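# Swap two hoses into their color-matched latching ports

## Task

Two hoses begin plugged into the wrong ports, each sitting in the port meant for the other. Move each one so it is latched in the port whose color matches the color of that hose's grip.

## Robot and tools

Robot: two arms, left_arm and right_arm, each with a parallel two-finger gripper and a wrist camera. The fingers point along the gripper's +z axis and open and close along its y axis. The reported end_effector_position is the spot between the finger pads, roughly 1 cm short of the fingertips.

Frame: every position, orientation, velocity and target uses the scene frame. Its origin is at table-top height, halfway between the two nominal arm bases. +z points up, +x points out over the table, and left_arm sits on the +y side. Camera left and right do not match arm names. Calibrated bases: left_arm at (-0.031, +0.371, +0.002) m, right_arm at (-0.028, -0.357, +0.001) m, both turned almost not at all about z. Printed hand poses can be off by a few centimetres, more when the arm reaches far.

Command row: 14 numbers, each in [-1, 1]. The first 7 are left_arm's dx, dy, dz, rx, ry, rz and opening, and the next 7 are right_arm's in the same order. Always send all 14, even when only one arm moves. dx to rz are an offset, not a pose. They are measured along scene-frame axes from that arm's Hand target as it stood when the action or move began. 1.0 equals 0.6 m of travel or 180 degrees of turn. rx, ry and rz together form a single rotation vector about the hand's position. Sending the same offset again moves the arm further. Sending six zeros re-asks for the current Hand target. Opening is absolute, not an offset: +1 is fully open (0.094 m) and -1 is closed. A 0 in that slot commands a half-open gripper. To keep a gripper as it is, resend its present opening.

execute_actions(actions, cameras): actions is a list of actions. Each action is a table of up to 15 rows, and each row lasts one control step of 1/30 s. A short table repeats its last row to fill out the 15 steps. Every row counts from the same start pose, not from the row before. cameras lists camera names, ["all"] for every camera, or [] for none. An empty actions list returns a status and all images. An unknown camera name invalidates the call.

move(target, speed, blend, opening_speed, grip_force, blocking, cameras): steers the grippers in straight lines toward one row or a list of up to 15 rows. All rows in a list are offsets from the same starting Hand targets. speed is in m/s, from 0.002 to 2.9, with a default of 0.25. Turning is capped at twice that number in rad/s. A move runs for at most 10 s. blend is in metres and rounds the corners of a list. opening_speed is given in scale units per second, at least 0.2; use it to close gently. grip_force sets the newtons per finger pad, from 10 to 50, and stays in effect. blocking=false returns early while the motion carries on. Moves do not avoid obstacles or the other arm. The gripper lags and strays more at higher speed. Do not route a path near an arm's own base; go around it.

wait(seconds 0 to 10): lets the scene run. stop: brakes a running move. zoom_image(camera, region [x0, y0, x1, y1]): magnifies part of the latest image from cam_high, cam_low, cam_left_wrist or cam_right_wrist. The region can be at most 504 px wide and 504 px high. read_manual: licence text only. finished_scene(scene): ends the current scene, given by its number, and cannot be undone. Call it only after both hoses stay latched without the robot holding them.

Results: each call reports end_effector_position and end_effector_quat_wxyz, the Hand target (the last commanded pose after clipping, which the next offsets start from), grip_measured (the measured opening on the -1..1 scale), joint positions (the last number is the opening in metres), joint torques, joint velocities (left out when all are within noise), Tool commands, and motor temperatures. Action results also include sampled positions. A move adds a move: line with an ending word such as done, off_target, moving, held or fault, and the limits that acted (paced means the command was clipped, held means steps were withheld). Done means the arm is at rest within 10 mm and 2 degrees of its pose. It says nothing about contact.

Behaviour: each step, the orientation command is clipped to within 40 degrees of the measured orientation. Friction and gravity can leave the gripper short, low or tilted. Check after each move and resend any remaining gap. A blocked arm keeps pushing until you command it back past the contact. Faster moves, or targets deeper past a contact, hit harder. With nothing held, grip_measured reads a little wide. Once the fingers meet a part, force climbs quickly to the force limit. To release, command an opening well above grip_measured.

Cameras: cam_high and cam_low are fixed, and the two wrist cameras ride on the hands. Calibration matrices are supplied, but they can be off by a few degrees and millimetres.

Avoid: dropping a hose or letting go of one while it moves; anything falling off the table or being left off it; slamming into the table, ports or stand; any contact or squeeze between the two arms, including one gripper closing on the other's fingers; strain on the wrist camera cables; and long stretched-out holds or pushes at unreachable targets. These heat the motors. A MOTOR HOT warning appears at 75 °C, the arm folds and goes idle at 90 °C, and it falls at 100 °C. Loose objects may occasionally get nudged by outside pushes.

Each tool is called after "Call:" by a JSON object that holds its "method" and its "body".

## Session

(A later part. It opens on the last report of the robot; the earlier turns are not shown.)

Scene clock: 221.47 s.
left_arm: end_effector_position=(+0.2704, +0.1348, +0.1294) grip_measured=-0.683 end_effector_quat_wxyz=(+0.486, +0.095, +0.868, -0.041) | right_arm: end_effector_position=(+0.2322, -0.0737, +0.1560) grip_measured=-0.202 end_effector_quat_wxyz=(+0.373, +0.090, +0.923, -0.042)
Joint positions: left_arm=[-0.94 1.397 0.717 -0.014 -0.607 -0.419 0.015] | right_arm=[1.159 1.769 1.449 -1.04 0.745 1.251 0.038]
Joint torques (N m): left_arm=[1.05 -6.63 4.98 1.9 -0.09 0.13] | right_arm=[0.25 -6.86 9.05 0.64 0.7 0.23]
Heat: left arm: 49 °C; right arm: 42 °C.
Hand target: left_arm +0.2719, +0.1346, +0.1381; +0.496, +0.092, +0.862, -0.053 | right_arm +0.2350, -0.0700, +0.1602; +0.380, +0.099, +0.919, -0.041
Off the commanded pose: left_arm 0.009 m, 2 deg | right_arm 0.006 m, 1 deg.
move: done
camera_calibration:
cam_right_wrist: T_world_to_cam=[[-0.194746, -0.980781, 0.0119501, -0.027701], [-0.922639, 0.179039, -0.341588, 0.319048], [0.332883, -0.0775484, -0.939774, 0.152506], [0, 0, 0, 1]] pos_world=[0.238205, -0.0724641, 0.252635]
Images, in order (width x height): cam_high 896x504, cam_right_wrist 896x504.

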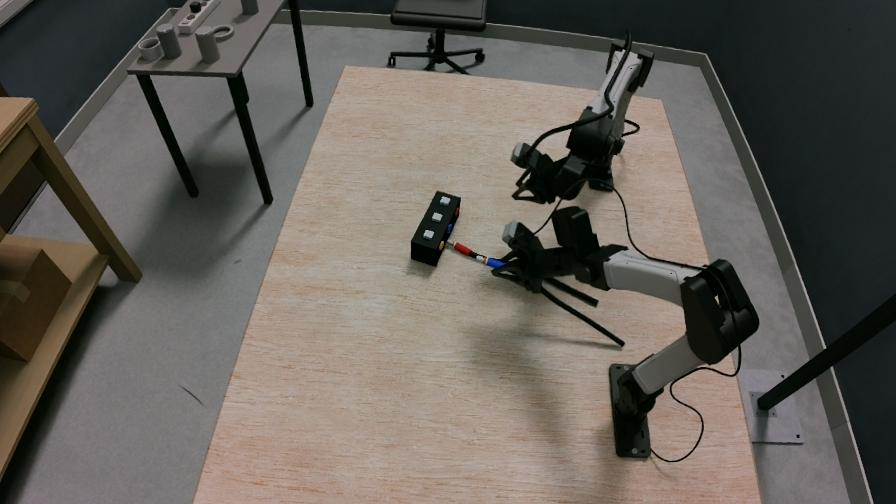

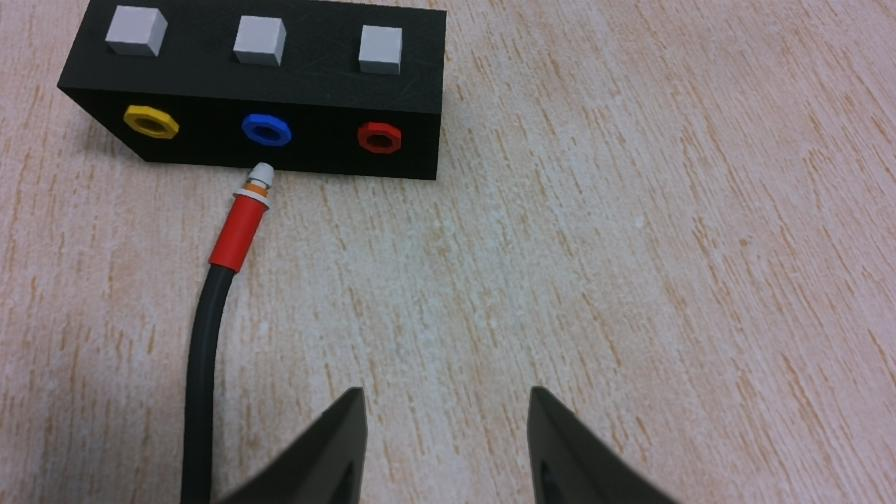

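Call:
{"method": "move", "body": {"target": [0,0.133,0.03,0,0,0,-1,0.1347,0.1728,-0.1267,0,0,-0.0472,-0.2], "speed": 0.2, "cameras": ["cam_high","cam_right_wrist"]}}

Scene clock: 238.27 s.
left_arm: end_effector_position=(+0.2721, +0.1914, +0.1481) grip_measured=-0.683 end_effector_quat_wxyz=(+0.492, +0.090, +0.865, -0.050) | right_arm: end_effector_position=(+0.2723, -0.0132, +0.1102) grip_measured=-0.202 end_effector_quat_wxyz=(+0.368, +0.112, +0.921, -0.059)
Joint positions: left_arm=[-0.774 1.165 0.61 -0.057 -0.473 -0.307 0.015] | right_arm=[1.135 2.117 1.751 -1.04 0.751 1.293 0.038]
Joint torques (N m): left_arm=[1.18 -4.64 5.24 1.85 -0.01 0.13] | right_arm=[-0.03 -12.22 5.9 0.61 0.53 0.05]
Heat: left arm: 49 °C; right arm: 41 °C.
Hand target: left_arm +0.2719, +0.1932, +0.1513; +0.496, +0.092, +0.862, -0.053 (not the last commanded pose) | right_arm +0.2713, -0.0153, +0.1141; +0.370, +0.114, +0.920, -0.058 (not the last commanded pose)
Off the commanded pose: left_arm 0.024 m, 1 deg | right_arm 0.069 m, 7 deg.
move: held (right_arm; a check stopped the path), off_target (left_arm; braked when a check withheld steps of right_arm); limits=held
pose unreachable (right arm): on one or more control steps of this call, first in action 0 (counted from 0), this arm could not follow its commanded pose, so it was not sent that pose on those steps. It may still have moved: this result reports where it is.
cause: moving toward the commanded pose would bring a part of the arm too close to another arm (this arm's wrist (the part past joint 4) and the left arm's gripper housing, 27 mm apart when this arm was first held).
camera_calibration:
cam_right_wrist: T_world_to_cam=[[-0.248073, -0.968319, 0.0286014, 0.0528559], [-0.914219, 0.224244, -0.337518, 0.327436], [0.320411, -0.109877, -0.940885, 0.103853], [0, 0, 0, 1]] pos_world=[0.279185, -0.0108332, 0.206717]
Images, in order (width x height): cam_high 896x504, cam_right_wrist 896x504.

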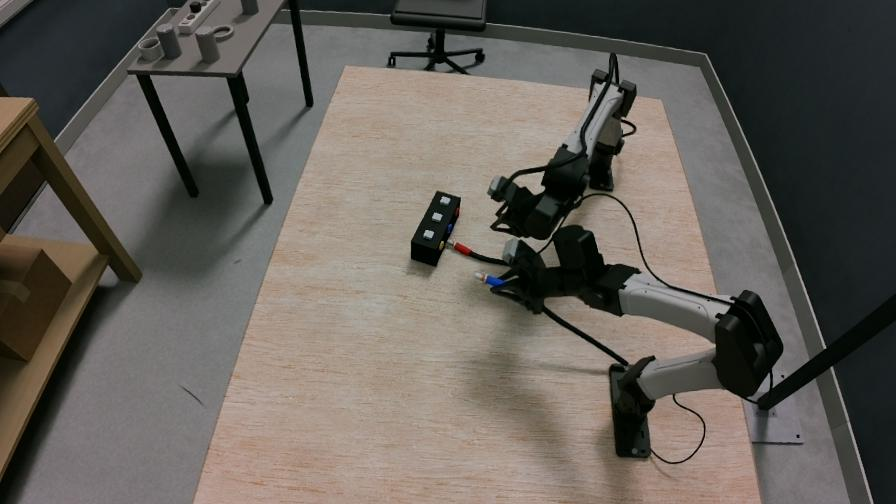

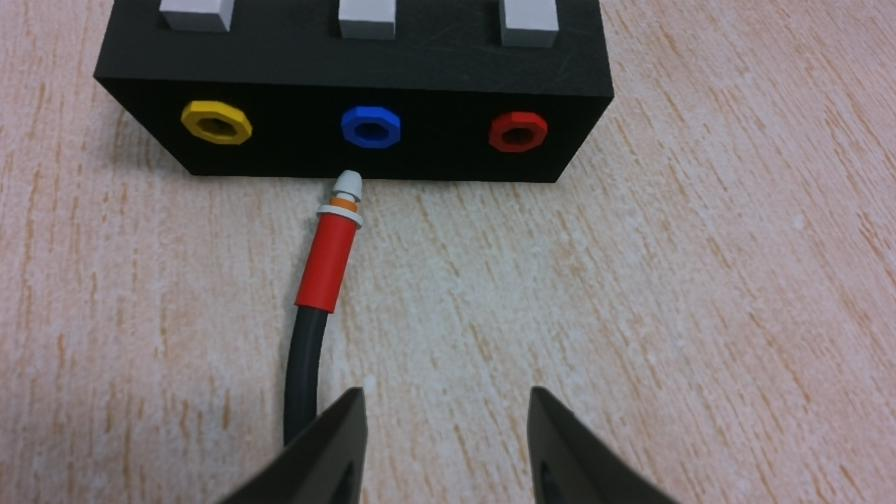

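Call:
{"method": "move", "body": {"target": [[0,0.2167,0.05,0,0,0,-1,0,0,0,0,0,0,-0.2],[0,0.2167,0.05,0,0,0,-1,0.0778,0.0822,-0.0535,0,0,-0.033,-0.2]], "speed": 0.25, "blend": [0.02,0], "cameras": ["cam_right_wrist"]}}

Scene clock: 249.60 s.
left_arm: end_effector_position=(+0.2679, +0.3233, +0.1720) grip_measured=-0.683 end_effector_quat_wxyz=(+0.487, +0.086, +0.868, -0.053) | right_arm: end_effector_position=(+0.3142, +0.0344, +0.0856) grip_measured=-0.202 end_effector_quat_wxyz=(+0.363, +0.152, +0.916, -0.073)
Joint positions: left_arm=[-0.123 0.814 0.55 -0.286 0.082 0.04 0.015] | right_arm=[1.102 2.492 2.294 -1.256 0.751 1.365 0.038]
Joint torques (N m): left_arm=[1.2 -0.72 7.66 1.97 0.23 0.15] | right_arm=[-0.47 -11.3 8.95 0.43 0.63 0.25]
Heat: left arm: 47 °C; right arm: 44 °C.
Hand target: left_arm +0.2719, +0.3232, +0.1812; +0.496, +0.092, +0.862, -0.053 | right_arm +0.3180, +0.0341, +0.0820; +0.366, +0.162, +0.913, -0.077
Off the commanded pose: left_arm 0.010 m, 1 deg | right_arm 0.005 m, 1 deg.
move: done
camera_calibration:
cam_right_wrist: T_world_to_cam=[[-0.329102, -0.943944, 0.0257341, 0.134925], [-0.893671, 0.30254, -0.331394, 0.337147], [0.305032, -0.13206, -0.943141, 0.0783238], [0, 0, 0, 1]] pos_world=[0.321811, 0.035705, 0.182127]
Images, in order (width x height): cam_right_wrist 896x504.

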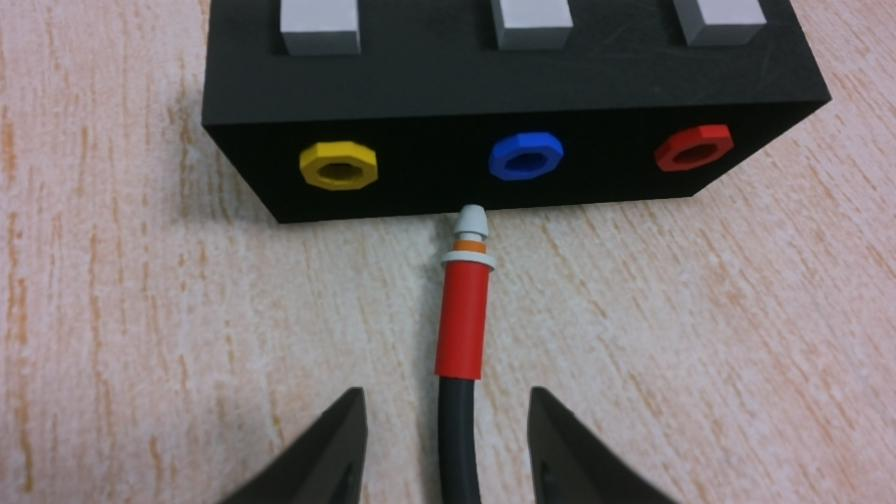

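Call:
{"method": "move", "body": {"target": [[0,0,0,0,0,0,-1,0.0533,-0.0283,-0.068,0,0,-0.0167,-0.2]], "speed": 0.1, "cameras": ["cam_right_wrist"]}}

Scene clock: 254.57 s.
left_arm: end_effector_position=(+0.2678, +0.3233, +0.1719) grip_measured=-0.683 end_effector_quat_wxyz=(+0.486, +0.086, +0.868, -0.053) | right_arm: end_effector_position=(+0.3472, +0.0167, +0.0510) grip_measured=-0.202 end_effector_quat_wxyz=(+0.361, +0.183, +0.911, -0.085)
Joint positions: left_arm=[-0.123 0.814 0.55 -0.287 0.082 0.04 0.015] | right_arm=[1.029 2.548 2.261 -1.16 0.751 1.358 0.038]
Joint torques (N m): left_arm=[1.2 -0.7 7.65 1.96 0.23 0.15] | right_arm=[-0.25 -12.22 5.7 0.81 0.61 0.05]
Heat: left arm: 46 °C; right arm: 46 °C.
Hand target: left_arm +0.2719, +0.3232, +0.1811; +0.496, +0.092, +0.862, -0.053 | right_arm +0.3500, +0.0171, +0.0414; +0.364, +0.186, +0.909, -0.087
Off the commanded pose: left_arm 0.010 m, 2 deg | right_arm 0.010 m, 1 deg.
move: done
camera_calibration:
cam_right_wrist: T_world_to_cam=[[-0.393017, -0.919215, 0.0240904, 0.151878], [-0.870387, 0.363435, -0.332178, 0.351378], [0.296588, -0.15152, -0.942909, 0.0364478], [0, 0, 0, 1]] pos_world=[0.354715, 0.0174281, 0.147428]
Images, in order (width x height): cam_right_wrist 896x504.

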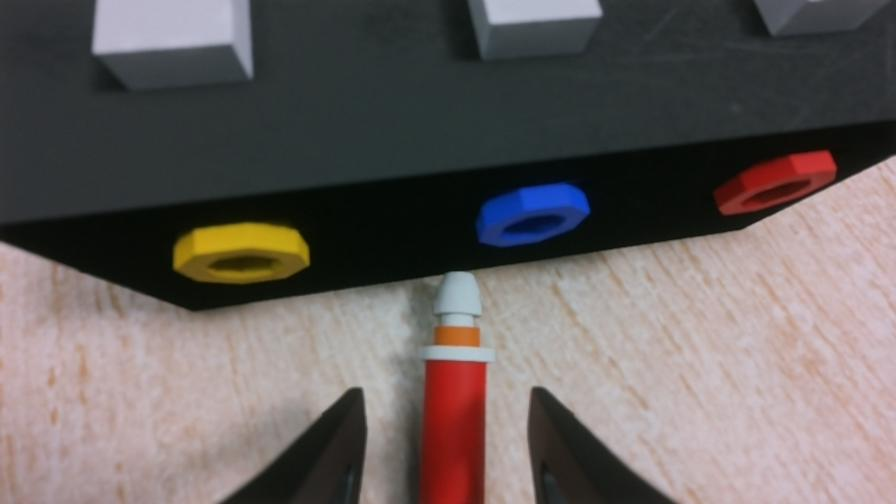

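Call:
{"method": "move", "body": {"target": [[0,0,0,0,0,0,-1,-0.005,0,-0.02,0,0,0,-0.2],[0,0,0,0,0,0,-1,-0.005,0,-0.02,0,0,0,-1]], "speed": 0.05, "opening_speed": 1, "cameras": ["cam_right_wrist"]}}

Scene clock: 258.97 s.
left_arm: end_effector_position=(+0.2678, +0.3233, +0.1719) grip_measured=-0.683 end_effector_quat_wxyz=(+0.486, +0.086, +0.868, -0.053) | right_arm: end_effector_position=(+0.3469, +0.0163, +0.0403) grip_measured=-0.715 end_effector_quat_wxyz=(+0.361, +0.183, +0.911, -0.084)
Joint positions: left_arm=[-0.123 0.814 0.55 -0.287 0.082 0.04 0.015] | right_arm=[1.029 2.548 2.218 -1.116 0.751 1.358 0.013]
Joint torques (N m): left_arm=[1.18 -0.7 7.64 1.96 0.23 0.15] | right_arm=[0.2 -12.26 5.16 0.84 0.62 0.13]
Motor temperatures (°C): left_arm=[30 45 43 39 28 26 30] | right_arm=[26 47 40 29 26 27 25]
Heat: left arm: 45 °C; right arm: 47 °C.
Hand target: left_arm +0.2719, +0.3232, +0.1811; +0.496, +0.092, +0.862, -0.053 | right_arm +0.3470, +0.0171, +0.0294; +0.364, +0.186, +0.909, -0.087
Off the commanded pose: left_arm 0.010 m, 1 deg | right_arm 0.011 m, 1 deg.
move: off_target (right_arm); target 2's new opening was sent with right_arm's hand 0.011 m and 1 deg from that target
camera_calibration:
cam_right_wrist: T_world_to_cam=[[-0.392811, -0.919324, 0.0232821, 0.151558], [-0.870313, 0.363453, -0.33235, 0.347654], [0.297076, -0.150814, -0.942869, 0.0262123], [0, 0, 0, 1]] pos_world=[0.354315, 0.016928, 0.136729]
Images, in order (width x height): cam_right_wrist 896x504.

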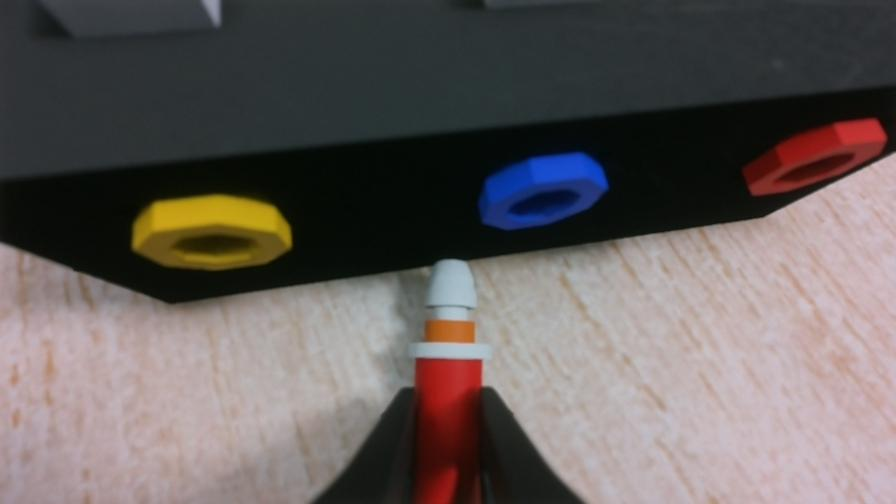

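Call:
{"method": "move", "body": {"target": [[0,0,0,0,0,0,-1,-0.0483,0.0133,0.075,0,0,0,-1],[0,0,0,0,0,0,-1,-0.0633,-0.1058,0.0908,0,0,0.055,-1]], "speed": 0.15, "blend": [0.02,0], "cameras": ["cam_right_wrist","cam_low"]}}

Scene clock: 284.30 s.
left_arm: end_effector_position=(+0.2678, +0.3233, +0.1719) grip_measured=-0.683 end_effector_quat_wxyz=(+0.486, +0.086, +0.868, -0.053) | right_arm: end_effector_position=(+0.3062, -0.0485, +0.0695) grip_measured=-0.715 end_effector_quat_wxyz=(+0.361, +0.095, +0.924, -0.079)
Joint positions: left_arm=[-0.123 0.814 0.55 -0.287 0.082 0.04 0.015] | right_arm=[1.022 2.096 1.552 -0.798 0.728 1.119 0.013]
Joint torques (N m): left_arm=[1.17 -0.7 7.65 1.96 0.24 0.15] | right_arm=[-0.47 -14.43 5.18 1.08 0.45 0.02]
Motor temperatures (°C): left_arm=[30 42 44 39 28 26 30] | right_arm=[26 54 39 29 26 27 26]
Heat: left arm: 44 °C; right arm: 54 °C.
Hand target: left_arm +0.2719, +0.3232, +0.1811; +0.496, +0.092, +0.862, -0.053 | right_arm +0.3090, -0.0463, +0.0838; +0.370, +0.106, +0.921, -0.055
Off the commanded pose: left_arm 0.010 m, 1 deg | right_arm 0.015 m, 3 deg.
move: off_target (right_arm)
camera_calibration:
cam_right_wrist: T_world_to_cam=[[-0.229899, -0.969943, 0.0797268, 0.0190808], [-0.925512, 0.192563, -0.326108, 0.353747], [0.300954, -0.14876, -0.941965, 0.054909], [0, 0, 0, 1]] pos_world=[0.315259, -0.041443, 0.165561]
Images, in order (width x height): cam_low 896x504, cam_right_wrist 896x504.

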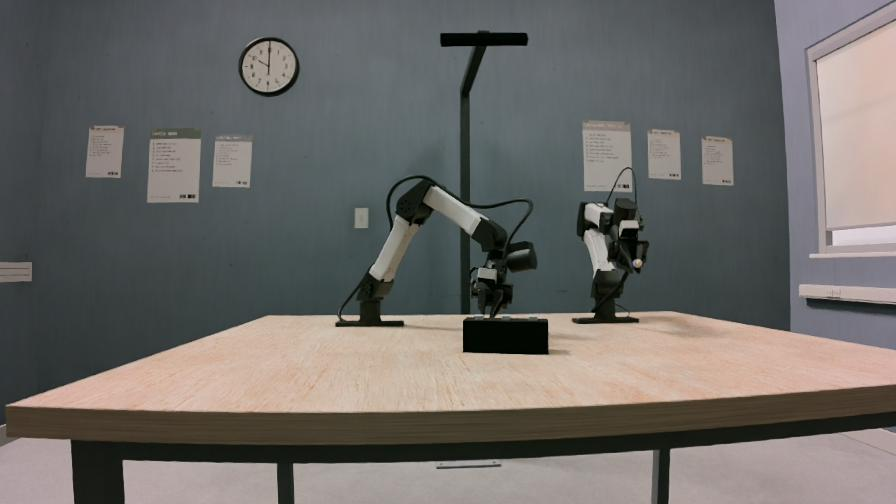

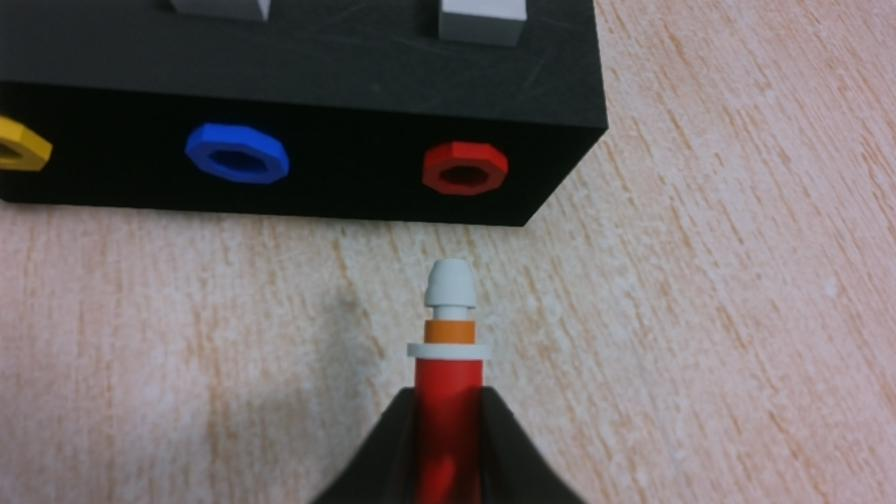

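Call:
{"method": "move", "body": {"target": [0,0,0,0,0,0,-1,0,0,0.0195,0,0,-0.007,-1], "speed": 0.1, "cameras": ["cam_right_wrist"]}}

Scene clock: 301.87 s.
left_arm: end_effector_position=(+0.2678, +0.3233, +0.1719) grip_measured=-0.683 end_effector_quat_wxyz=(+0.486, +0.086, +0.868, -0.053) | right_arm: end_effector_position=(+0.3044, -0.0513, +0.0706) grip_measured=-0.715 end_effector_quat_wxyz=(+0.357, +0.096, +0.925, -0.086)
Joint positions: left_arm=[-0.123 0.814 0.55 -0.287 0.082 0.04 0.015] | right_arm=[1.022 2.096 1.561 -0.827 0.728 1.13 0.013]
Joint torques (N m): left_arm=[1.18 -0.72 7.66 1.96 0.24 0.15] | right_arm=[-0.34 -14.38 8.81 0.65 0.51 0.23]
Heat: left arm: 44 °C; right arm: 53 °C.
Hand target: left_arm +0.2719, +0.3232, +0.1811; +0.496, +0.092, +0.862, -0.053 | right_arm +0.3090, -0.0463, +0.0955; +0.370, +0.117, +0.920, -0.059
Off the commanded pose: left_arm 0.010 m, 1 deg | right_arm 0.026 m, 4 deg.
move: off_target (right_arm)
camera_calibration:
cam_right_wrist: T_world_to_cam=[[-0.236932, -0.967232, 0.0912389, 0.0172492], [-0.926705, 0.196806, -0.320134, 0.353104], [0.291687, -0.160402, -0.942969, 0.058416], [0, 0, 0, 1]] pos_world=[0.31427, -0.0434391, 0.166551]
Images, in order (width x height): cam_right_wrist 896x504.

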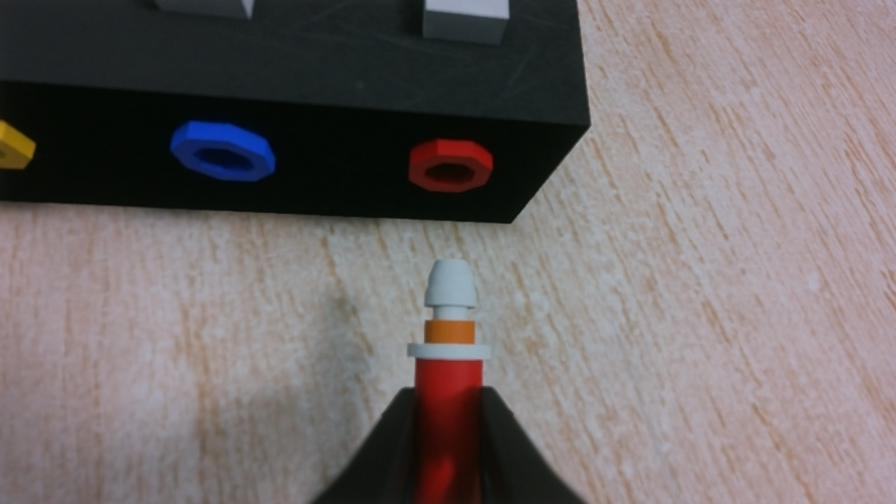

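Call:
{"method": "move", "body": {"target": [[0,0,0,0,0,0,-1,0,0,0.05,0,0,0,-1],[0,0,0,0,0,0,-1,0,0,-0.025,0,0,0,-1]], "speed": 0.1, "cameras": ["cam_right_wrist"]}}

Scene clock: 307.43 s.
left_arm: end_effector_position=(+0.2678, +0.3233, +0.1719) grip_measured=-0.683 end_effector_quat_wxyz=(+0.486, +0.086, +0.868, -0.053) | right_arm: end_effector_position=(+0.3071, -0.0471, +0.0827) grip_measured=-0.715 end_effector_quat_wxyz=(+0.366, +0.105, +0.922, -0.068)
Joint positions: left_arm=[-0.123 0.814 0.55 -0.287 0.082 0.04 0.015] | right_arm=[1.022 2.073 1.568 -0.816 0.728 1.134 0.013]
Joint torques (N m): left_arm=[1.18 -0.72 7.65 1.97 0.23 0.15] | right_arm=[-0.29 -10.76 5.2 1.16 0.51 0.2]
Heat: left arm: 44 °C; right arm: 54 °C.
Hand target: left_arm +0.2719, +0.3232, +0.1811; +0.496, +0.092, +0.862, -0.053 | right_arm +0.3090, -0.0464, +0.0806; +0.370, +0.117, +0.920, -0.059
Off the commanded pose: left_arm 0.010 m, 1 deg | right_arm 0.003 m, 2 deg.
move: done
camera_calibration:
cam_right_wrist: T_world_to_cam=[[-0.241465, -0.969132, 0.0497747, 0.0256757], [-0.918602, 0.211738, -0.333674, 0.357961], [0.312835, -0.126294, -0.941374, 0.0647236], [0, 0, 0, 1]] pos_world=[0.314775, -0.0427365, 0.179093]
Images, in order (width x height): cam_right_wrist 896x504.

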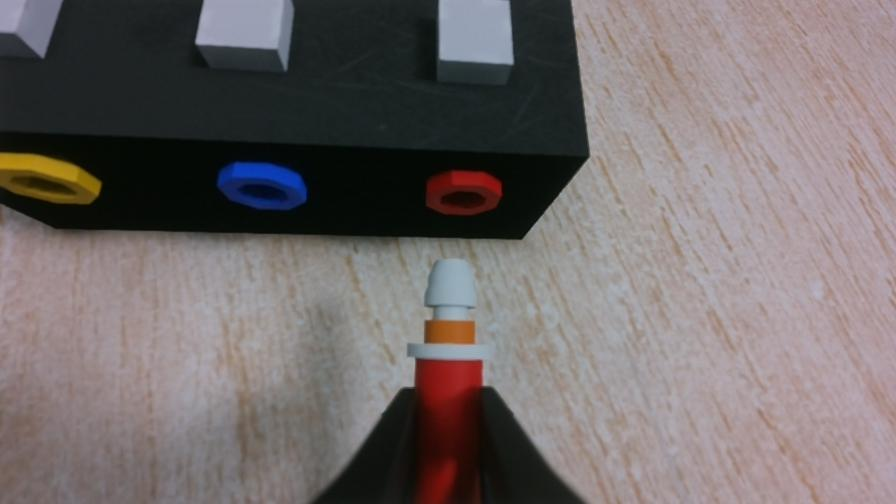

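Call:
{"method": "move", "body": {"target": [0,0,0,0,0,0,-1,0.0282,-0.0117,0,0,0,-0.015,-1], "speed": 0.06, "cameras": ["cam_right_wrist"]}}

Scene clock: 315.67 s.
left_arm: end_effector_position=(+0.2678, +0.3233, +0.1719) grip_measured=-0.683 end_effector_quat_wxyz=(+0.486, +0.086, +0.868, -0.053) | right_arm: end_effector_position=(+0.3194, -0.0575, +0.0785) grip_measured=-0.715 end_effector_quat_wxyz=(+0.363, +0.123, +0.920, -0.076)
Joint positions: left_arm=[-0.123 0.814 0.55 -0.287 0.082 0.04 0.015] | right_arm=[0.986 2.091 1.579 -0.815 0.728 1.139 0.013]
Joint torques (N m): left_arm=[1.18 -0.72 7.65 1.96 0.23 0.15] | right_arm=[-0.58 -9.43 8.94 0.88 0.53 0.23]
Heat: left arm: 45 °C; right arm: 52 °C.
Hand target: left_arm +0.2719, +0.3232, +0.1811; +0.496, +0.092, +0.862, -0.053 | right_arm +0.3259, -0.0533, +0.0805; +0.368, +0.138, +0.917, -0.068
Off the commanded pose: left_arm 0.010 m, 1 deg | right_arm 0.008 m, 2 deg.
move: done
camera_calibration:
cam_right_wrist: T_world_to_cam=[[-0.280086, -0.958568, 0.0519439, 0.0315458], [-0.91012, 0.247941, -0.331974, 0.369375], [0.305341, -0.140257, -0.941857, 0.0572357], [0, 0, 0, 1]] pos_world=[0.327535, -0.0533166, 0.174892]
Images, in order (width x height): cam_right_wrist 896x504.

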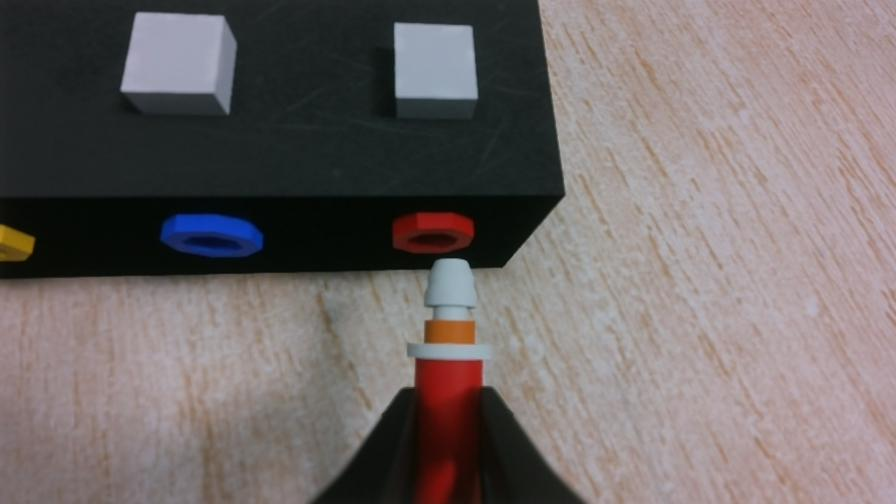

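Call:
{"method": "move", "body": {"target": [0,0,0,0,0,0,-1,0.013,0.0083,0.01,0,0,0.009,-1], "speed": 0.06, "cameras": ["cam_right_wrist"]}}

Scene clock: 323.37 s.
left_arm: end_effector_position=(+0.2678, +0.3233, +0.1719) grip_measured=-0.683 end_effector_quat_wxyz=(+0.486, +0.086, +0.868, -0.053) | right_arm: end_effector_position=(+0.3264, -0.0537, +0.0853) grip_measured=-0.715 end_effector_quat_wxyz=(+0.367, +0.117, +0.920, -0.072)
Joint positions: left_arm=[-0.123 0.814 0.55 -0.287 0.082 0.04 0.015] | right_arm=[0.977 2.096 1.61 -0.815 0.726 1.107 0.013]
Joint torques (N m): left_arm=[1.18 -0.7 7.66 1.96 0.23 0.15] | right_arm=[-0.81 -9.48 9.05 1.02 0.43 0.03]
Heat: left arm: 45 °C; right arm: 51 °C.
Hand target: left_arm +0.2719, +0.3232, +0.1811; +0.496, +0.092, +0.862, -0.053 | right_arm +0.3337, -0.0484, +0.0865; +0.369, +0.125, +0.919, -0.063
Off the commanded pose: left_arm 0.010 m, 1 deg | right_arm 0.009 m, 2 deg.
move: done
camera_calibration:
cam_right_wrist: T_world_to_cam=[[-0.265334, -0.962882, 0.0495617, 0.0318807], [-0.911792, 0.233881, -0.337541, 0.377277], [0.313421, -0.134751, -0.940005, 0.0594927], [0, 0, 0, 1]] pos_world=[0.333812, -0.0495241, 0.18169]
Images, in order (width x height): cam_right_wrist 896x504.

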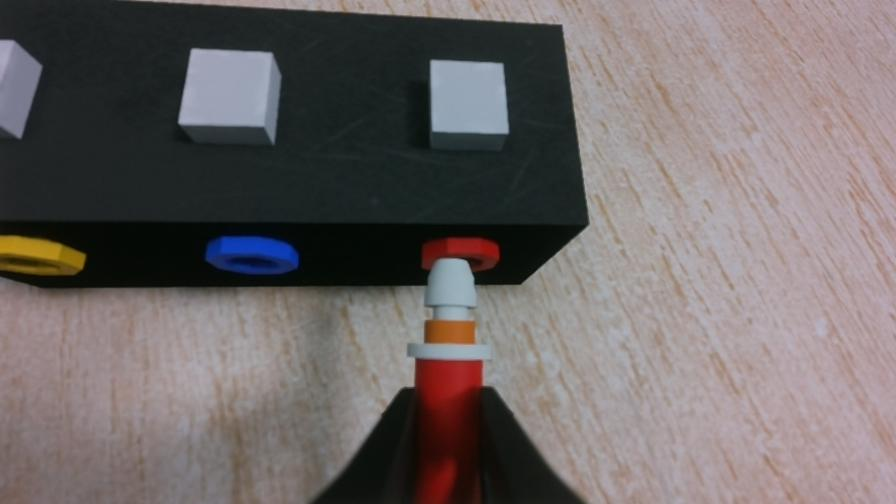

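Call:
{"method": "move", "body": {"target": [0,0,0,0,0,0,-1,-0.003,-0.007,-0.0175,0,0,0,-1], "speed": 0.06, "cameras": ["cam_right_wrist"]}}

Scene clock: 346.90 s.
left_arm: end_effector_position=(+0.2678, +0.3233, +0.1719) grip_measured=-0.683 end_effector_quat_wxyz=(+0.486, +0.086, +0.868, -0.053) | right_arm: end_effector_position=(+0.3280, -0.0511, +0.0834) grip_measured=-0.715 end_effector_quat_wxyz=(+0.370, +0.119, +0.919, -0.065)
Joint positions: left_arm=[-0.123 0.814 0.55 -0.287 0.082 0.04 0.015] | right_arm=[0.977 2.096 1.599 -0.785 0.725 1.104 0.013]
Joint torques (N m): left_arm=[1.17 -0.72 7.66 1.97 0.23 0.14] | right_arm=[-1.02 -10.03 5.37 1.27 0.44 0.05]
Motor temperatures (°C): left_arm=[30 39 45 40 28 26 30] | right_arm=[26 49 42 28 26 27 27]
Heat: left arm: 45 °C; right arm: 49 °C.
Hand target: left_arm +0.2719, +0.3232, +0.1811; +0.496, +0.092, +0.862, -0.053 | right_arm +0.3319, -0.0526, +0.0760; +0.369, +0.125, +0.919, -0.062
Off the commanded pose: left_arm 0.010 m, 1 deg | right_arm 0.009 m, 1 deg.
move: done
camera_calibration:
cam_right_wrist: T_world_to_cam=[[-0.26372, -0.964031, 0.03309, 0.0356767], [-0.909192, 0.236967, -0.34237, 0.377179], [0.322214, -0.120375, -0.938982, 0.0553292], [0, 0, 0, 1]] pos_world=[0.334508, -0.0483251, 0.179907]
Images, in order (width x height): cam_right_wrist 896x504.

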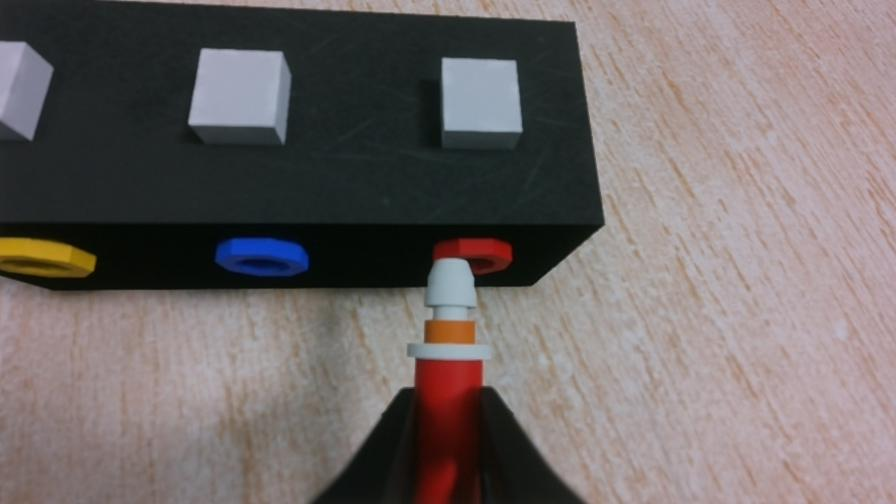

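Call:
{"method": "move", "body": {"target": [0,0,0,0,0,0,-1,-0.003,-0.017,-0.018,0,0,0,-1], "speed": 0.06, "cameras": ["cam_right_wrist"]}}

Scene clock: 350.10 s.
left_arm: end_effector_position=(+0.2678, +0.3233, +0.1719) grip_measured=-0.683 end_effector_quat_wxyz=(+0.486, +0.086, +0.868, -0.053) | right_arm: end_effector_position=(+0.3266, -0.0630, +0.0625) grip_measured=-0.715 end_effector_quat_wxyz=(+0.365, +0.116, +0.921, -0.075)
Joint positions: left_arm=[-0.123 0.814 0.55 -0.287 0.082 0.04 0.015] | right_arm=[0.963 2.096 1.517 -0.718 0.721 1.091 0.013]
Joint torques (N m): left_arm=[1.18 -0.7 7.66 1.96 0.23 0.15] | right_arm=[-0.77 -11.92 5.2 1.22 0.45 0.03]
Heat: left arm: 45 °C; right arm: 49 °C.
Hand target: left_arm +0.2719, +0.3232, +0.1811; +0.496, +0.092, +0.862, -0.053 | right_arm +0.3301, -0.0629, +0.0652; +0.369, +0.125, +0.919, -0.063
Off the commanded pose: left_arm 0.010 m, 1 deg | right_arm 0.004 m, 2 deg.
move: done
camera_calibration:
cam_right_wrist: T_world_to_cam=[[-0.266062, -0.962379, 0.0551061, 0.0241218], [-0.913273, 0.233369, -0.333874, 0.372127], [0.308453, -0.139158, -0.941006, 0.0381209], [0, 0, 0, 1]] pos_world=[0.334513, -0.0583236, 0.158786]
Images, in order (width x height): cam_right_wrist 896x504.

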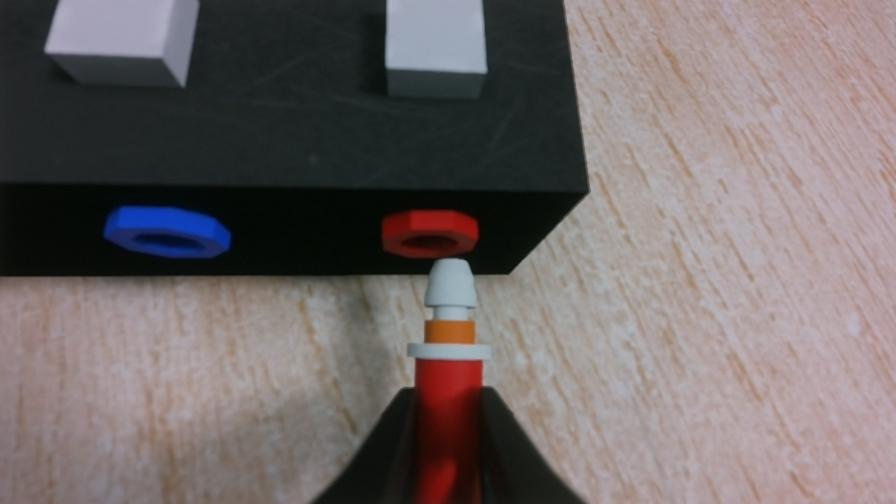

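Call:
{"method": "move", "body": {"target": [[0,0,0,0,0,0,-1,-0.008,0.011,0.06,0,0,0,-1],[0,0,0,0,0,0,-1,0,0.009,0.019,0,0,0,-1]], "speed": 0.08, "cameras": ["cam_right_wrist"]}}

Scene clock: 357.73 s.
left_arm: end_effector_position=(+0.2678, +0.3233, +0.1719) grip_measured=-0.683 end_effector_quat_wxyz=(+0.486, +0.086, +0.868, -0.053) | right_arm: end_effector_position=(+0.3278, -0.0583, +0.0755) grip_measured=-0.715 end_effector_quat_wxyz=(+0.364, +0.117, +0.921, -0.074)
Joint positions: left_arm=[-0.123 0.814 0.55 -0.287 0.082 0.04 0.015] | right_arm=[0.967 2.096 1.572 -0.774 0.721 1.096 0.013]
Joint torques (N m): left_arm=[1.18 -0.72 7.66 1.97 0.23 0.15] | right_arm=[-0.39 -11.63 5.24 1.2 0.47 0.09]
Heat: left arm: 45 °C; right arm: 49 °C.
Hand target: left_arm +0.2719, +0.3232, +0.1811; +0.496, +0.092, +0.862, -0.053 | right_arm +0.3301, -0.0574, +0.0766; +0.369, +0.125, +0.919, -0.063
Off the commanded pose: left_arm 0.010 m, 1 deg | right_arm 0.003 m, 2 deg.
move: done
camera_calibration:
cam_right_wrist: T_world_to_cam=[[-0.266051, -0.962534, 0.0524001, 0.0284065], [-0.913217, 0.23427, -0.333396, 0.376519], [0.308629, -0.136553, -0.94133, 0.0508311], [0, 0, 0, 1]] pos_world=[0.335713, -0.0539236, 0.17189]
Images, in order (width x height): cam_right_wrist 896x504.

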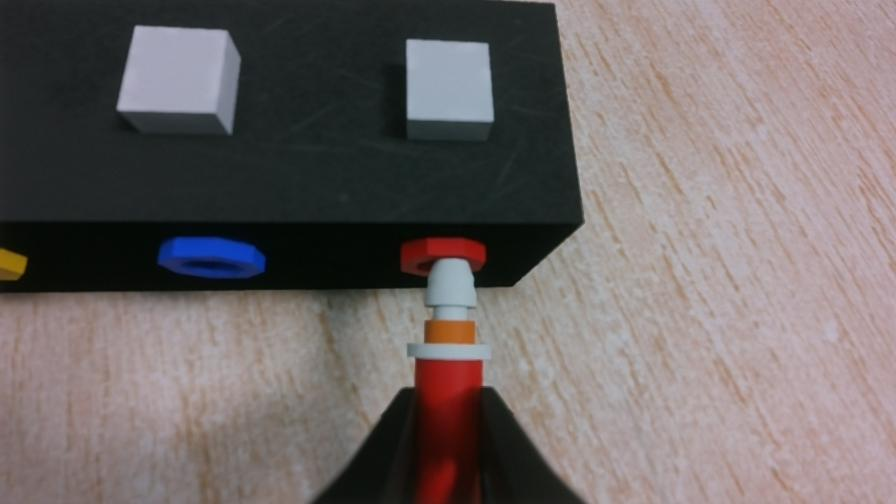

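Call:
{"method": "move", "body": {"target": [0,0,0,0,0,0,-1,0.0226,-0.0035,0,0,0,0,-1], "speed": 0.06, "cameras": ["cam_right_wrist"]}}

Scene clock: 362.70 s.
left_arm: end_effector_position=(+0.2678, +0.3233, +0.1719) grip_measured=-0.683 end_effector_quat_wxyz=(+0.486, +0.086, +0.868, -0.053) | right_arm: end_effector_position=(+0.3340, -0.0602, +0.0741) grip_measured=-0.715 end_effector_quat_wxyz=(+0.358, +0.113, +0.924, -0.069)
Joint positions: left_arm=[-0.123 0.814 0.55 -0.287 0.082 0.04 0.015] | right_arm=[0.947 2.096 1.572 -0.756 0.698 1.064 0.013]
Joint torques (N m): left_arm=[1.18 -0.7 7.65 1.96 0.23 0.15] | right_arm=[-1.2 -10.19 7.45 1.24 0.61 0.04]
Heat: left arm: 46 °C; right arm: 49 °C.
Hand target: left_arm +0.2719, +0.3232, +0.1811; +0.496, +0.092, +0.862, -0.053 | right_arm +0.3437, -0.0594, +0.0766; +0.369, +0.125, +0.919, -0.062
Off the commanded pose: left_arm 0.010 m, 1 deg | right_arm 0.010 m, 2 deg.
move: done
camera_calibration:
cam_right_wrist: T_world_to_cam=[[-0.256212, -0.965383, 0.0489057, 0.0250972], [-0.919807, 0.227937, -0.319373, 0.382871], [0.29717, -0.126811, -0.946366, 0.0521536], [0, 0, 0, 1]] pos_world=[0.343099, -0.0564283, 0.170408]
Images, in order (width x height): cam_right_wrist 896x504.

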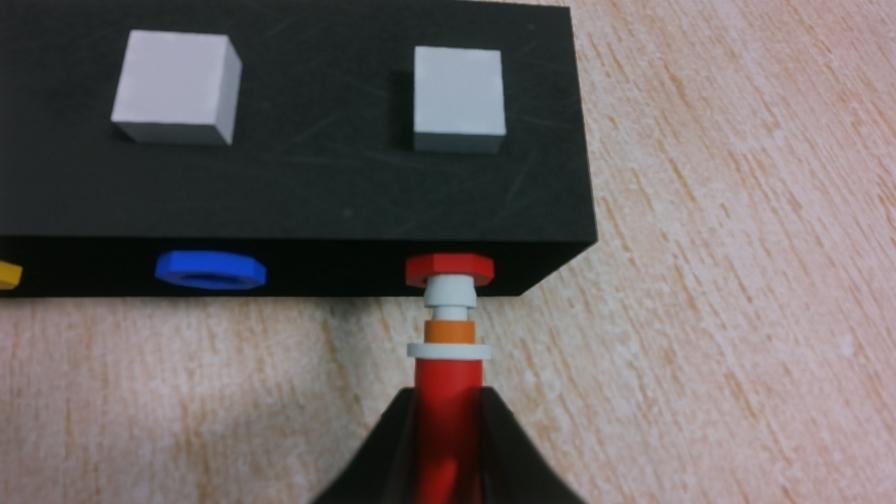

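Call:
{"method": "move", "body": {"target": [0,0,0,0,0,0,-1,0.05,-0.0132,0,0,0,0,-1], "speed": 0.06, "cameras": ["cam_right_wrist"]}}

Scene clock: 366.00 s.
left_arm: end_effector_position=(+0.2678, +0.3233, +0.1719) grip_measured=-0.683 end_effector_quat_wxyz=(+0.486, +0.086, +0.868, -0.053) | right_arm: end_effector_position=(+0.3628, -0.0657, +0.0811) grip_measured=-0.989 end_effector_quat_wxyz=(+0.361, +0.115, +0.924, -0.060)
Joint positions: left_arm=[-0.123 0.814 0.55 -0.287 0.082 0.04 0.015] | right_arm=[0.883 2.113 1.62 -0.716 0.671 0.983 0.001]
Joint torques (N m): left_arm=[1.18 -0.7 7.65 1.97 0.23 0.15] | right_arm=[-1.43 -8.77 7.9 1.37 0.63 0.03]
Heat: left arm: 46 °C; right arm: 49 °C.
Hand target: left_arm +0.2719, +0.3232, +0.1811; +0.496, +0.092, +0.862, -0.053 | right_arm +0.3737, -0.0674, +0.0765; +0.369, +0.125, +0.919, -0.063
Off the commanded pose: left_arm 0.010 m, 1 deg | right_arm 0.012 m, 2 deg.
move: off_target (right_arm)
camera_calibration:
cam_right_wrist: T_world_to_cam=[[-0.252468, -0.967155, 0.0295275, 0.0268378], [-0.918268, 0.229863, -0.322408, 0.412708], [0.305031, -0.108512, -0.94614, 0.047733], [0, 0, 0, 1]] pos_world=[0.371193, -0.0637307, 0.17743]
Images, in order (width x height): cam_right_wrist 896x504.

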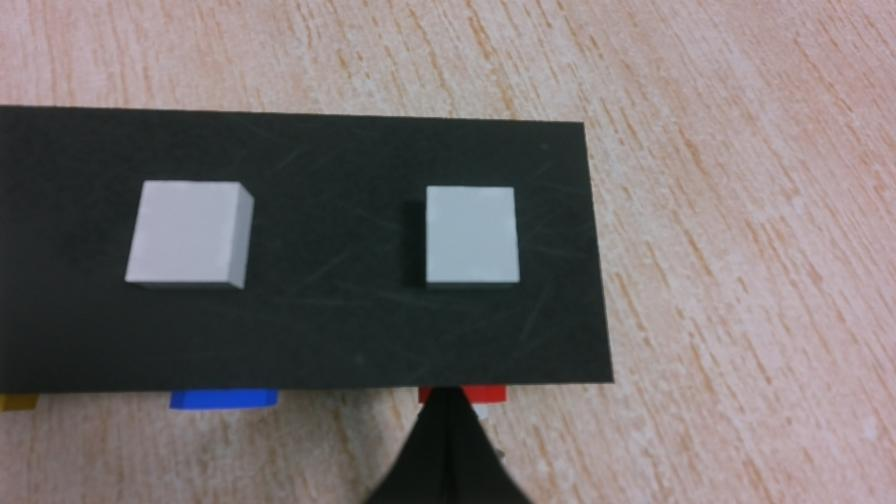

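Call:
{"method": "move", "body": {"target": [[0,0,0,0,0,0,-1,-0.03,0.008,0.06,0,0,0,-1],[0,0,0,0,0,0,-1,-0.12,0.032,0.06,0,0,0,-0.3]], "speed": 0.15, "blend": [0.01,0], "cameras": ["cam_right_wrist"]}}

Scene clock: 371.40 s.
left_arm: end_effector_position=(+0.2678, +0.3233, +0.1719) grip_measured=-0.683 end_effector_quat_wxyz=(+0.486, +0.086, +0.868, -0.053) | right_arm: end_effector_position=(+0.3019, -0.0426, +0.0982) grip_measured=-0.302 end_effector_quat_wxyz=(+0.358, +0.112, +0.924, -0.069)
Joint positions: left_arm=[-0.123 0.814 0.55 -0.287 0.082 0.04 0.015] | right_arm=[1.035 2.078 1.648 -0.921 0.72 1.173 0.033]
Joint torques (N m): left_arm=[1.18 -0.72 7.65 1.96 0.23 0.15] | right_arm=[-0.2 -14.11 5.5 0.68 0.69 0.22]
Heat: left arm: 46 °C; right arm: 50 °C.
Hand target: left_arm +0.2719, +0.3232, +0.1811; +0.496, +0.092, +0.862, -0.053 | right_arm +0.3017, -0.0483, +0.1125; +0.369, +0.125, +0.919, -0.063
Off the commanded pose: left_arm 0.010 m, 1 deg | right_arm 0.015 m, 2 deg.
move: off_target (right_arm); target 2's new opening was sent with right_arm's hand 0.015 m and 2 deg from that target
camera_calibration:
cam_right_wrist: T_world_to_cam=[[-0.254104, -0.96592, 0.0492907, 0.0319622], [-0.920359, 0.225826, -0.319284, 0.35716], [0.297272, -0.126497, -0.946376, 0.0865904], [0, 0, 0, 1]] pos_world=[0.311096, -0.0388294, 0.194407]
Images, in order (width x height): cam_right_wrist 896x504.

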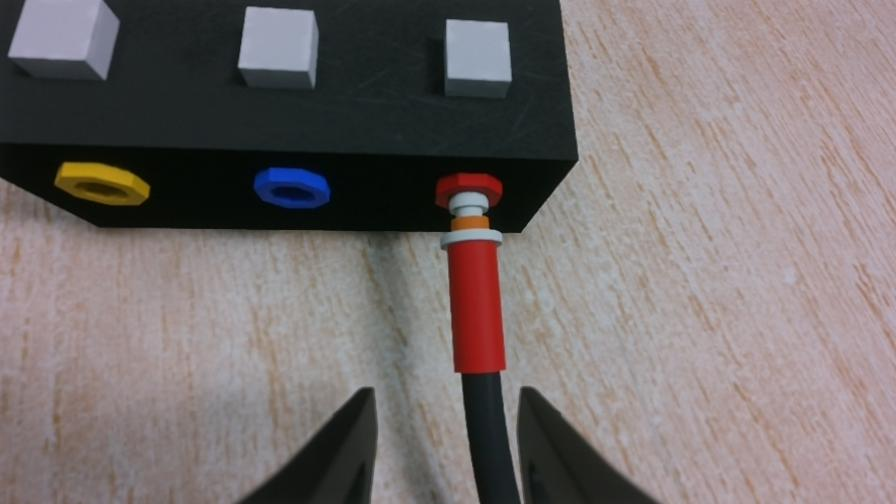

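Call:
{"method": "move", "body": {"target": [0,0,0,0,0,0,-1,0.0622,-0.0205,-0.0742,0,0,0,-0.3], "speed": 0.1, "cameras": ["cam_right_wrist"]}}

Scene clock: 382.67 s.
left_arm: end_effector_position=(+0.2678, +0.3233, +0.1719) grip_measured=-0.683 end_effector_quat_wxyz=(+0.486, +0.086, +0.868, -0.053) | right_arm: end_effector_position=(+0.3374, -0.0607, +0.0787) grip_measured=-0.302 end_effector_quat_wxyz=(+0.373, +0.123, +0.918, -0.063)
Joint positions: left_arm=[-0.123 0.814 0.55 -0.287 0.082 0.04 0.015] | right_arm=[0.947 2.085 1.558 -0.726 0.72 1.073 0.033]
Joint torques (N m): left_arm=[1.18 -0.72 7.65 1.96 0.23 0.15] | right_arm=[-0.5 -9.36 5.31 1.28 0.4 0.06]
Motor temperatures (°C): left_arm=[30 39 46 40 28 26 30] | right_arm=[26 54 41 28 26 27 26]
Heat: left arm: 46 °C; right arm: 54 °C.
Hand target: left_arm +0.2719, +0.3232, +0.1811; +0.496, +0.092, +0.862, -0.053 | right_arm +0.3390, -0.0605, +0.0681; +0.369, +0.125, +0.919, -0.063
Off the commanded pose: left_arm 0.010 m, 1 deg | right_arm 0.011 m, 1 deg.
move: off_target (right_arm)
camera_calibration:
cam_right_wrist: T_world_to_cam=[[-0.27025, -0.962427, 0.0264523, 0.03192], [-0.905383, 0.244694, -0.346996, 0.385928], [0.327486, -0.117725, -0.937493, 0.0449502], [0, 0, 0, 1]] pos_world=[0.343318, -0.0584219, 0.175212]
Images, in order (width x height): cam_right_wrist 896x504.

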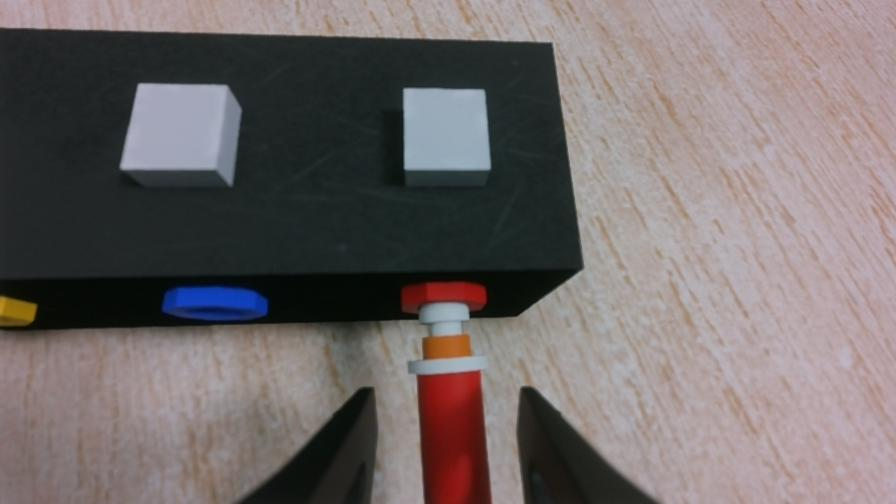

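Call:
{"method": "move", "body": {"target": [[0,0,0,0,0,0,-1,0,0.0,-0.0165,0,0,0,-0.3],[0,0,0,0,0,0,-1,0,0,-0.0165,0,0,0,-1]], "speed": 0.08, "opening_speed": 1, "cameras": ["cam_right_wrist"]}}

Scene clock: 390.30 s.
left_arm: end_effector_position=(+0.2678, +0.3233, +0.1719) grip_measured=-0.683 end_effector_quat_wxyz=(+0.486, +0.086, +0.868, -0.053) | right_arm: end_effector_position=(+0.3374, -0.0605, +0.0685) grip_measured=-0.684 end_effector_quat_wxyz=(+0.372, +0.122, +0.918, -0.063)
Joint positions: left_arm=[-0.123 0.814 0.55 -0.287 0.082 0.04 0.015] | right_arm=[0.947 2.098 1.536 -0.692 0.719 1.072 0.015]
Joint torques (N m): left_arm=[1.18 -0.72 7.65 1.96 0.23 0.15] | right_arm=[-0.5 -9.37 5.27 1.29 0.41 0.05]
Heat: left arm: 46 °C; right arm: 53 °C.
Hand target: left_arm +0.2719, +0.3232, +0.1811; +0.496, +0.092, +0.862, -0.053 | right_arm +0.3390, -0.0605, +0.0581; +0.369, +0.125, +0.919, -0.063
Off the commanded pose: left_arm 0.010 m, 1 deg | right_arm 0.010 m, 1 deg.
move: done; target 2's new opening was sent with right_arm's hand 0.011 m and 1 deg from that target
camera_calibration:
cam_right_wrist: T_world_to_cam=[[-0.269194, -0.962697, 0.027377, 0.0319713], [-0.905982, 0.243488, -0.346282, 0.382456], [0.326698, -0.11802, -0.937731, 0.0357765], [0, 0, 0, 1]] pos_world=[0.343417, -0.0581224, 0.165111]
Images, in order (width x height): cam_right_wrist 896x504.

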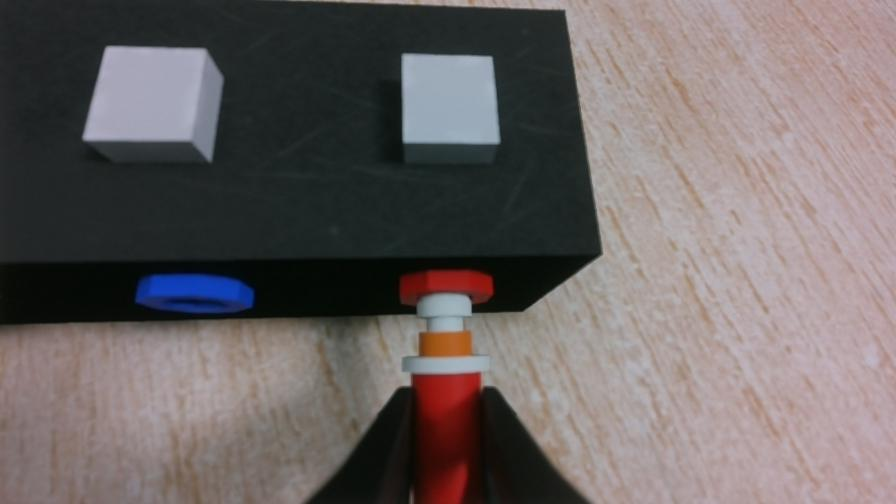

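Call:
{"method": "move", "body": {"target": [0,0,0,0,0,0,-1,0.0666,-0.0177,0.012,0,0,0,-1], "speed": 0.06, "cameras": ["cam_right_wrist"]}}

Scene clock: 393.77 s.
left_arm: end_effector_position=(+0.2678, +0.3233, +0.1719) grip_measured=-0.683 end_effector_quat_wxyz=(+0.486, +0.086, +0.868, -0.053) | right_arm: end_effector_position=(+0.3442, -0.0653, +0.0676) grip_measured=-0.684 end_effector_quat_wxyz=(+0.343, +0.090, +0.932, -0.070)
Joint positions: left_arm=[-0.123 0.814 0.55 -0.287 0.082 0.04 0.015] | right_arm=[0.91 2.102 1.567 -0.723 0.654 0.976 0.015]
Joint torques (N m): left_arm=[1.18 -0.7 7.65 1.96 0.24 0.15] | right_arm=[-5.14 -7.39 8.91 1.91 0.78 -0.06]
Heat: left arm: 46 °C; right arm: 53 °C.
Hand target: left_arm +0.2719, +0.3232, +0.1811; +0.496, +0.092, +0.862, -0.053 | right_arm +0.3789, -0.0711, +0.0654; +0.369, +0.125, +0.919, -0.063
Off the commanded pose: left_arm 0.010 m, 1 deg | right_arm 0.035 m, 5 deg.
move: off_target (right_arm)
camera_calibration:
cam_right_wrist: T_world_to_cam=[[-0.214032, -0.974289, 0.0703644, 0.00653723], [-0.939538, 0.185614, -0.287778, 0.393333], [0.267318, -0.127704, -0.955109, 0.053162], [0, 0, 0, 1]] pos_world=[0.356739, -0.0598501, 0.163508]
Images, in order (width x height): cam_right_wrist 896x504.

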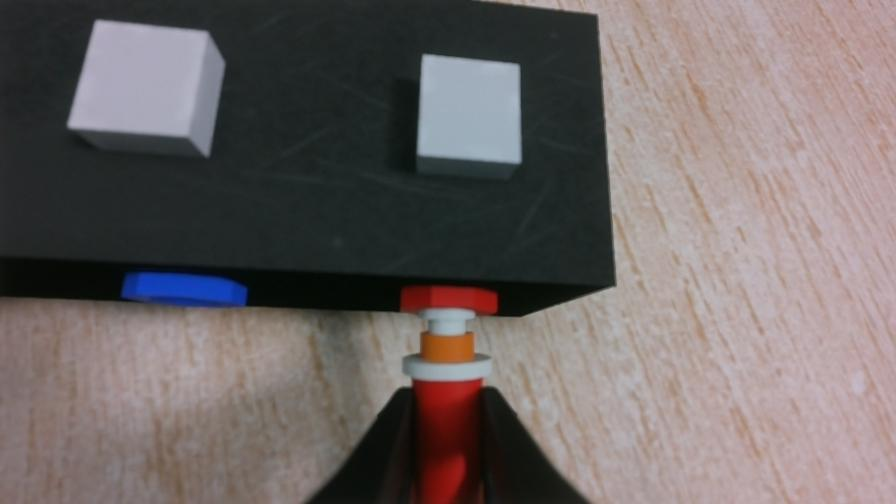

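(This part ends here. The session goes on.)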